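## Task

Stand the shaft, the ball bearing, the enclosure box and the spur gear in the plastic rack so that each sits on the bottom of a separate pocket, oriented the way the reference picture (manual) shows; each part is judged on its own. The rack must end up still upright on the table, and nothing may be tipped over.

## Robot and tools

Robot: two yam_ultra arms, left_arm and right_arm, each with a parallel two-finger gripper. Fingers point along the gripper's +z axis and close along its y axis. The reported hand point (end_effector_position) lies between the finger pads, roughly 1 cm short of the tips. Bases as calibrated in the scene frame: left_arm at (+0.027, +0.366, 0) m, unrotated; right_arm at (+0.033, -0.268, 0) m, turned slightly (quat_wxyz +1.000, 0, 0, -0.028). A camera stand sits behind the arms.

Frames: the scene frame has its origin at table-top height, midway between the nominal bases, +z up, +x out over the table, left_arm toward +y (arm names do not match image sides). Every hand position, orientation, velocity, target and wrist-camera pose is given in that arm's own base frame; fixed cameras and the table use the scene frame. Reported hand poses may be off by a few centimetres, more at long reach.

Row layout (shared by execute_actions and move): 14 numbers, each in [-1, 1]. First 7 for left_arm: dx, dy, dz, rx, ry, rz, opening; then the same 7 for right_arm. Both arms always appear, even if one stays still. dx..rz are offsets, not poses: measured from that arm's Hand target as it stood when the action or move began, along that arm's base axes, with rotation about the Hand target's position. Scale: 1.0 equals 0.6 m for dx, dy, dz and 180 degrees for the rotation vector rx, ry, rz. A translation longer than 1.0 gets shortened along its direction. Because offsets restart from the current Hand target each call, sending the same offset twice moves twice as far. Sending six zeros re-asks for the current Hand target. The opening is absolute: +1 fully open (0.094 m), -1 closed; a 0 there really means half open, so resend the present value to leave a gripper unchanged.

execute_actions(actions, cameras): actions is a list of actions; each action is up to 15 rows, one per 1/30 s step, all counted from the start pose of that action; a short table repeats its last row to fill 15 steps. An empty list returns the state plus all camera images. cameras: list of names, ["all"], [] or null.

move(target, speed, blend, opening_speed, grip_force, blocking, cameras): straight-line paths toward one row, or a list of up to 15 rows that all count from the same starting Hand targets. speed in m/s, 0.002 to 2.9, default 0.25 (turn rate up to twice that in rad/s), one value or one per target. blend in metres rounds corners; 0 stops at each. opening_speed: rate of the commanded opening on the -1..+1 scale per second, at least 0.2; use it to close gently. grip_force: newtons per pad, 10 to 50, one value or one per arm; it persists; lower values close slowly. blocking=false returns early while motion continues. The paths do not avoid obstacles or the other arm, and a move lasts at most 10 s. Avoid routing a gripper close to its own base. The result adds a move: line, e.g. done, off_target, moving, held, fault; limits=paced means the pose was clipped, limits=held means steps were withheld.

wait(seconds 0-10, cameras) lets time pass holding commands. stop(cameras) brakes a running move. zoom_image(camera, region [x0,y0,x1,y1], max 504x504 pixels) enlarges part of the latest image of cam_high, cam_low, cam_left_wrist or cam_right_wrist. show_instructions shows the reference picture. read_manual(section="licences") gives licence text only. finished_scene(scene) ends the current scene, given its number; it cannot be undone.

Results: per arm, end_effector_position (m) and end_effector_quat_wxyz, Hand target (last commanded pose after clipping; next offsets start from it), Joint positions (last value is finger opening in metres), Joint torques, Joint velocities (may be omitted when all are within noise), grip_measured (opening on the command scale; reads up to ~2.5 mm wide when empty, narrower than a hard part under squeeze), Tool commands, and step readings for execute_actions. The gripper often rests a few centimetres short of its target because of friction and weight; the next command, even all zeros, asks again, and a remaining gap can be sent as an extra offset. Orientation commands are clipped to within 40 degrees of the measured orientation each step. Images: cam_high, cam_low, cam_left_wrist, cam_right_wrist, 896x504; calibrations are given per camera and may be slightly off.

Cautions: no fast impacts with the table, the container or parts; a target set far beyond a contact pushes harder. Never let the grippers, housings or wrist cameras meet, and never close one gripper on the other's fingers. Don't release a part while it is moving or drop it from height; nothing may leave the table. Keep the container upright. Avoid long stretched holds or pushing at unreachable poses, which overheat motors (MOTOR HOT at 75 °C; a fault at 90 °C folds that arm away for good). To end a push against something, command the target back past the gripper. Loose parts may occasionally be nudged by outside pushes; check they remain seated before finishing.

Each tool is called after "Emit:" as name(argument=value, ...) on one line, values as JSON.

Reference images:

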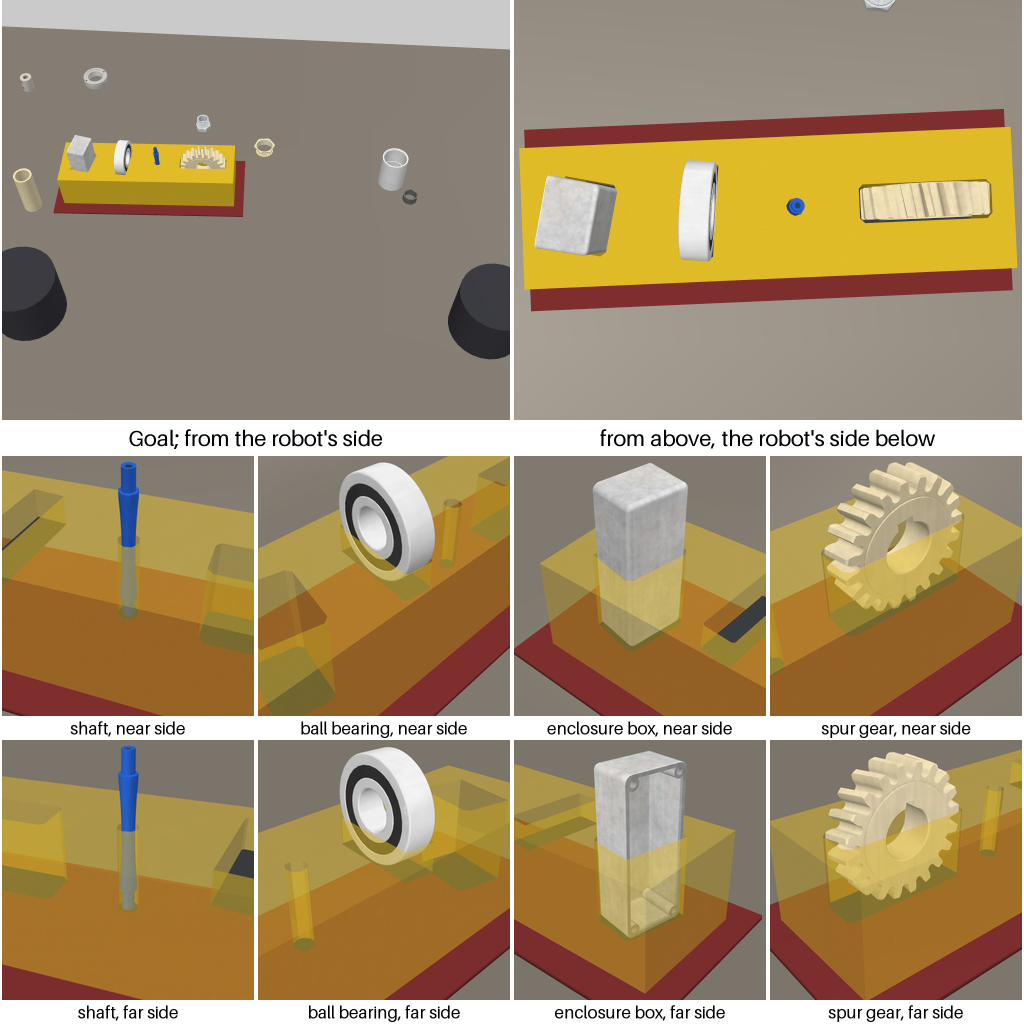

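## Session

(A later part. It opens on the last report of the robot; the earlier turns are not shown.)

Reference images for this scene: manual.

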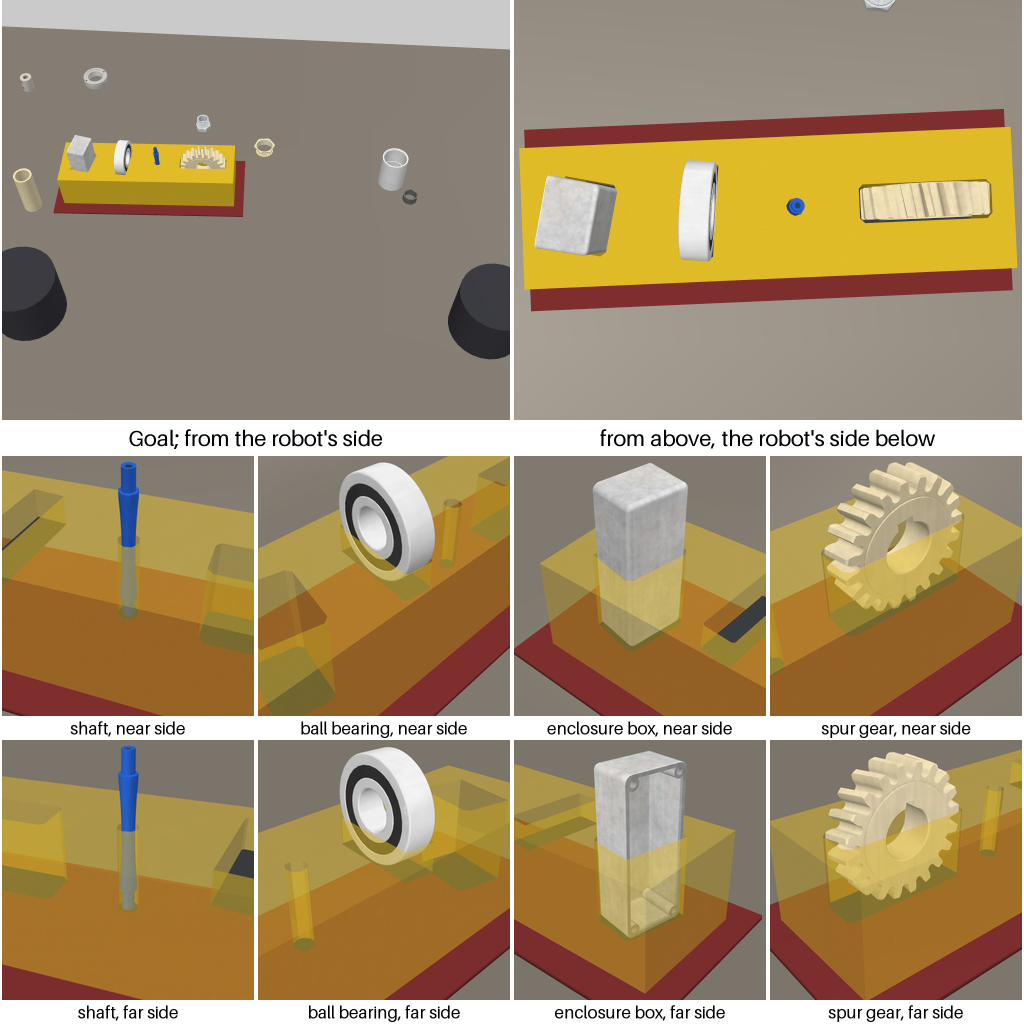

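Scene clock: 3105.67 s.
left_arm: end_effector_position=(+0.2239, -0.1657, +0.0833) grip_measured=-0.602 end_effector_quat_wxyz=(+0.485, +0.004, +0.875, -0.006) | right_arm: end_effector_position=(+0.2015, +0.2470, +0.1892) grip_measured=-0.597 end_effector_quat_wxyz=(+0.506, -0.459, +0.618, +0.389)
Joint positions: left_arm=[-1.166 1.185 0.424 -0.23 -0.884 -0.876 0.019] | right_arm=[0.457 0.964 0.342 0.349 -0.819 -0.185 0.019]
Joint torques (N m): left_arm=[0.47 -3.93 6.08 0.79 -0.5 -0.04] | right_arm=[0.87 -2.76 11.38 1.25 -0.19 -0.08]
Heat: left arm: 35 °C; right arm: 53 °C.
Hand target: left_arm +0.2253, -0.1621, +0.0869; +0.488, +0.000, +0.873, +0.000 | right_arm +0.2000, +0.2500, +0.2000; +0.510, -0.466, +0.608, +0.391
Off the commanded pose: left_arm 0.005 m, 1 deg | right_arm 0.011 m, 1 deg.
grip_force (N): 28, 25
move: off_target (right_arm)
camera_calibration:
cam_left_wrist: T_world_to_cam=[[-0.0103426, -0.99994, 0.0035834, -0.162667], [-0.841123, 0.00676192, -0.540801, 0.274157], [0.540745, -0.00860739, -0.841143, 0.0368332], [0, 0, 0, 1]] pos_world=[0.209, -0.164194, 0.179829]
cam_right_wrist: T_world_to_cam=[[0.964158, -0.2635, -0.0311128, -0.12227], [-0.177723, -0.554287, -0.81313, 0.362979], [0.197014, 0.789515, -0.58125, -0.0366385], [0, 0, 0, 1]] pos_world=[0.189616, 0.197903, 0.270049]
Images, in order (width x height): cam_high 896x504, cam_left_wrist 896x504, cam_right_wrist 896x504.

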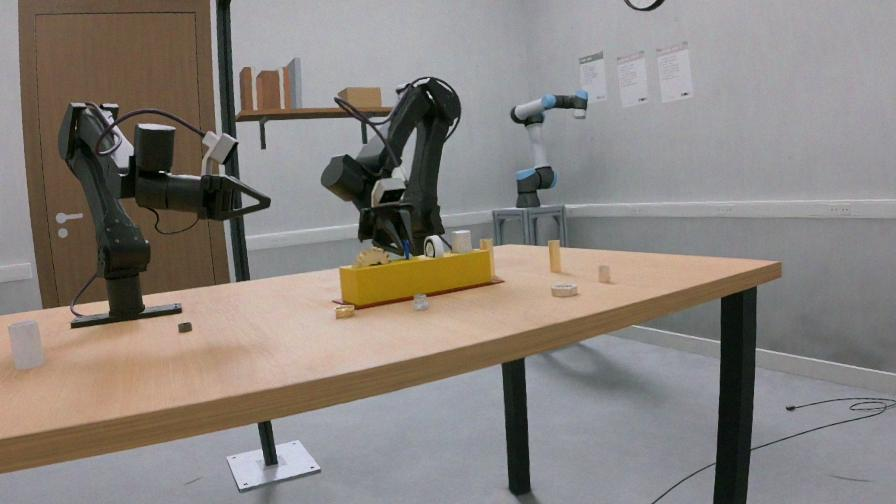

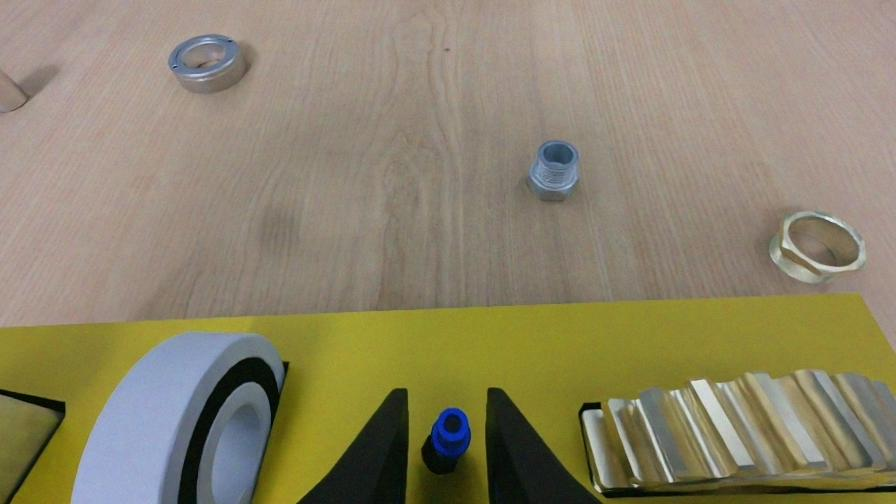

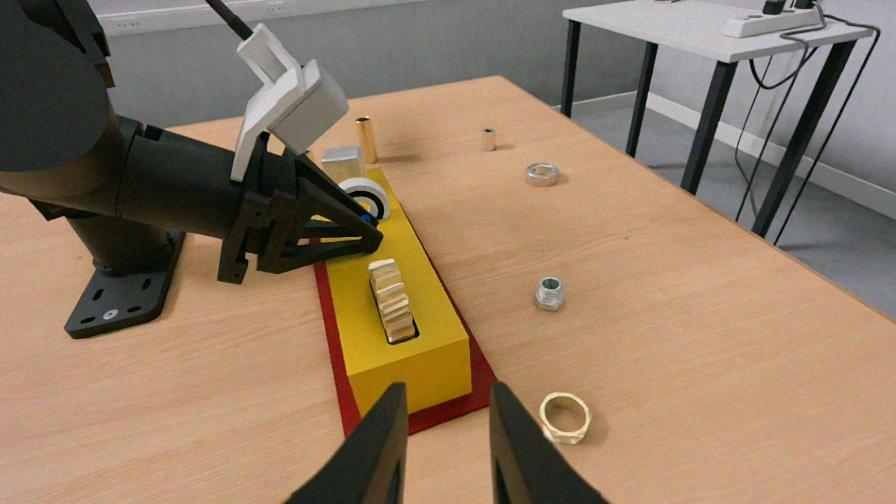

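Emit:
move(target=[[-0.002, -0.0055, 0.0833, 0, 0, 0, -0.6, 0, 0.0, 0.0, 0, 0, 0, -0.6], [-0.002, -0.0055, 0.2, 0, 0, 0, -0.6, 0, 0.0, 0.0, 0, 0, 0, -0.6]], speed=[0.06, 0.12], blend=[0.01, 0], cameras=["cam_high", "cam_low", "cam_left_wrist", "cam_right_wrist"])

Emit:
zoom_image(camera="cam_high", region=[340, 190, 500, 310])

Emit:
zoom_image(camera="cam_right_wrist", region=[290, 130, 490, 330])

Emit:
zoom_image(camera="cam_left_wrist", region=[200, 250, 704, 504])

Scene clock: 3123.87 s.
left_arm: end_effector_position=(+0.2241, -0.1665, +0.1974) grip_measured=-0.602 end_effector_quat_wxyz=(+0.480, +0.006, +0.877, +0.001) | right_arm: end_effector_position=(+0.2015, +0.2470, +0.1892) grip_measured=-0.597 end_effector_quat_wxyz=(+0.506, -0.459, +0.618, +0.389)
Joint positions: left_arm=[-1.166 1.063 0.843 -0.794 -0.883 -0.884 0.019] | right_arm=[0.457 0.964 0.342 0.349 -0.819 -0.185 0.019]
Joint torques (N m): left_arm=[-0.64 -3.12 7.91 0.73 -0.58 -0.13] | right_arm=[0.85 -2.82 11.28 1.27 -0.15 -0.06]
Heat: left arm: 35 °C; right arm: 54 °C.
Hand target: left_arm +0.2241, -0.1654, +0.2069; +0.488, +0.000, +0.873, +0.000 | right_arm +0.2000, +0.2500, +0.2000; +0.510, -0.466, +0.608, +0.391
Off the commanded pose: left_arm 0.010 m, 1 deg | right_arm 0.011 m, 1 deg.
grip_force (N): 28, 25
move: off_target (right_arm)
camera_calibration:
cam_left_wrist: T_world_to_cam=[[-0.0071381, -0.999912, -0.0112263, -0.161667], [-0.8468, 0.0120155, -0.531776, 0.336394], [0.531864, 0.00571054, -0.84681, 0.138204], [0, 0, 0, 1]] pos_world=[0.210198, -0.166484, 0.294104]
cam_right_wrist: T_world_to_cam=[[0.964158, -0.2635, -0.0311128, -0.12227], [-0.177723, -0.554287, -0.81313, 0.362979], [0.197014, 0.789515, -0.58125, -0.0366385], [0, 0, 0, 1]] pos_world=[0.189616, 0.197903, 0.270049]

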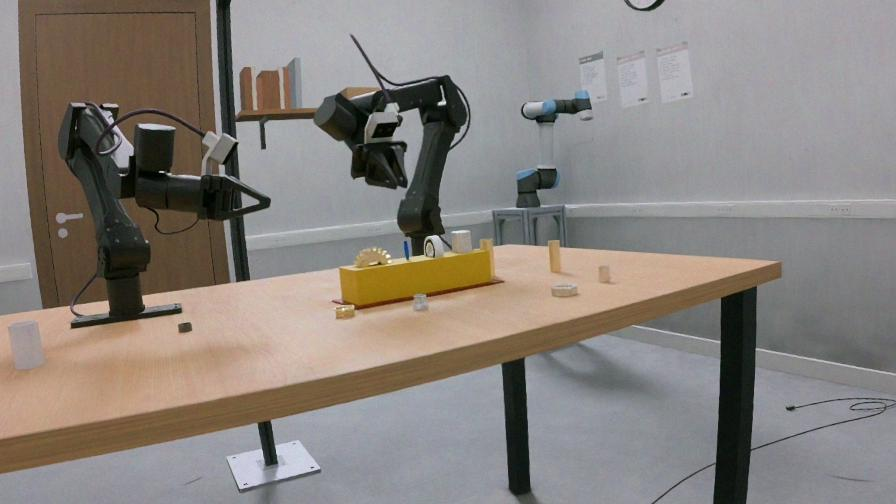

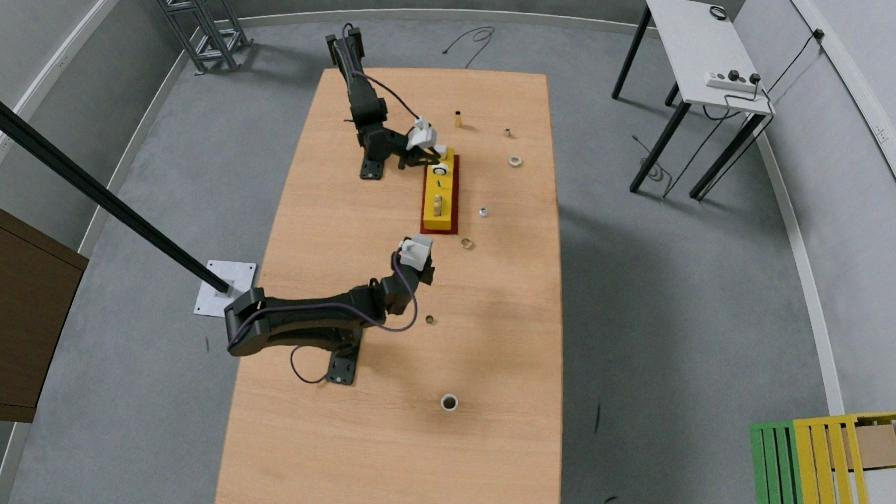

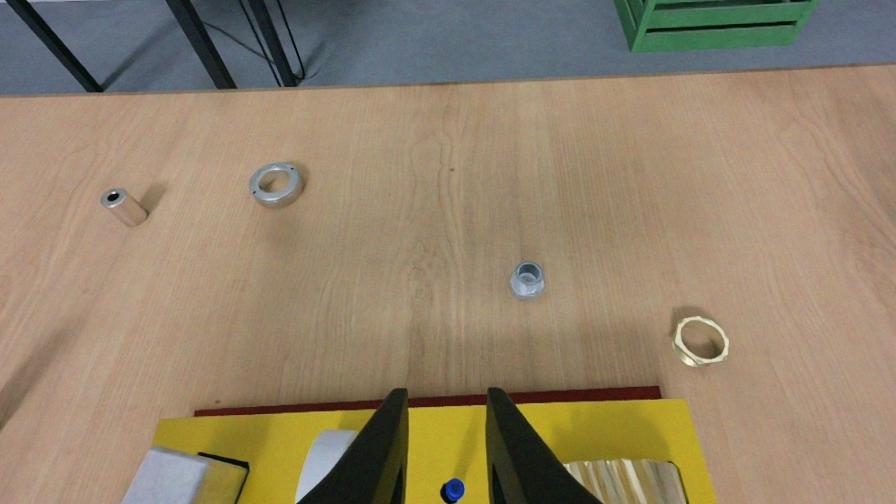

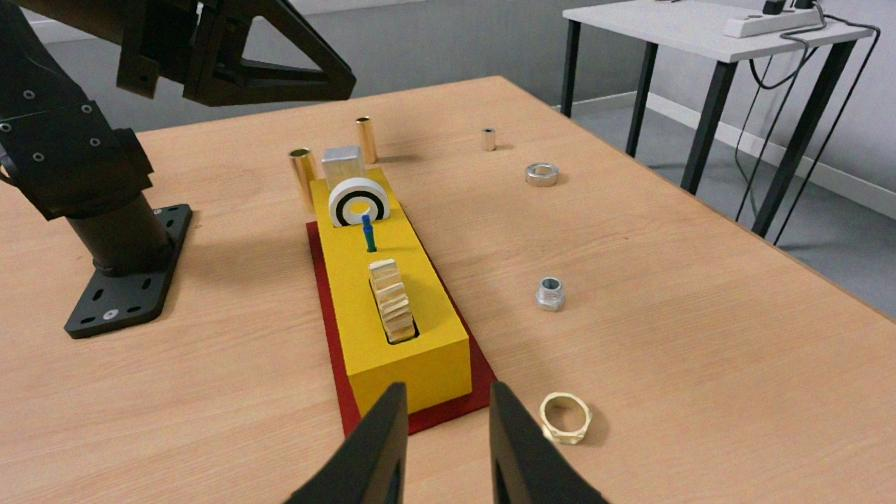

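Scaled by 3.150 from the camera's 896x504 image, which has a finer 1280x720 frame.

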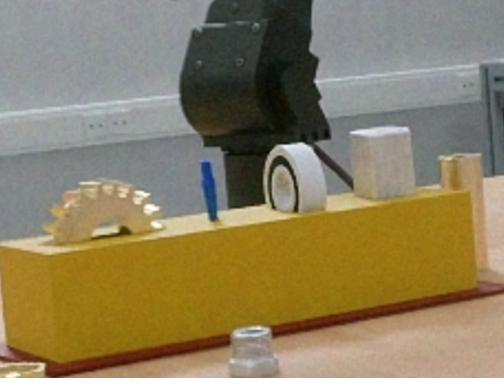

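Scaled by 2.520 from the camera's 896x504 image, which has a finer 1280x720 frame.

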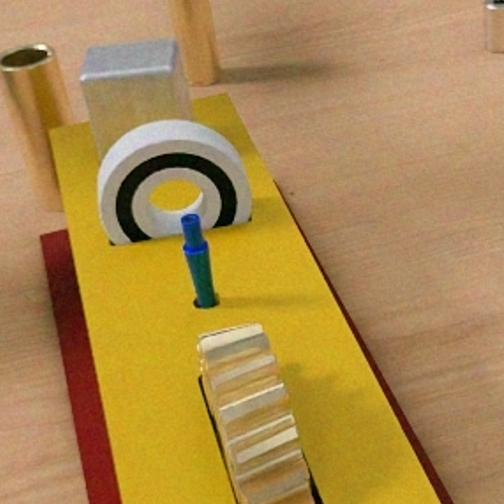

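Scaled by 1.000.

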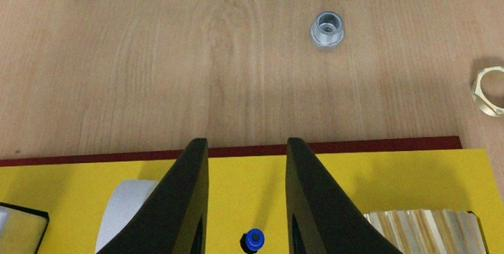

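Emit:
finished_scene(scene=2)

The scene is finished: the task was done.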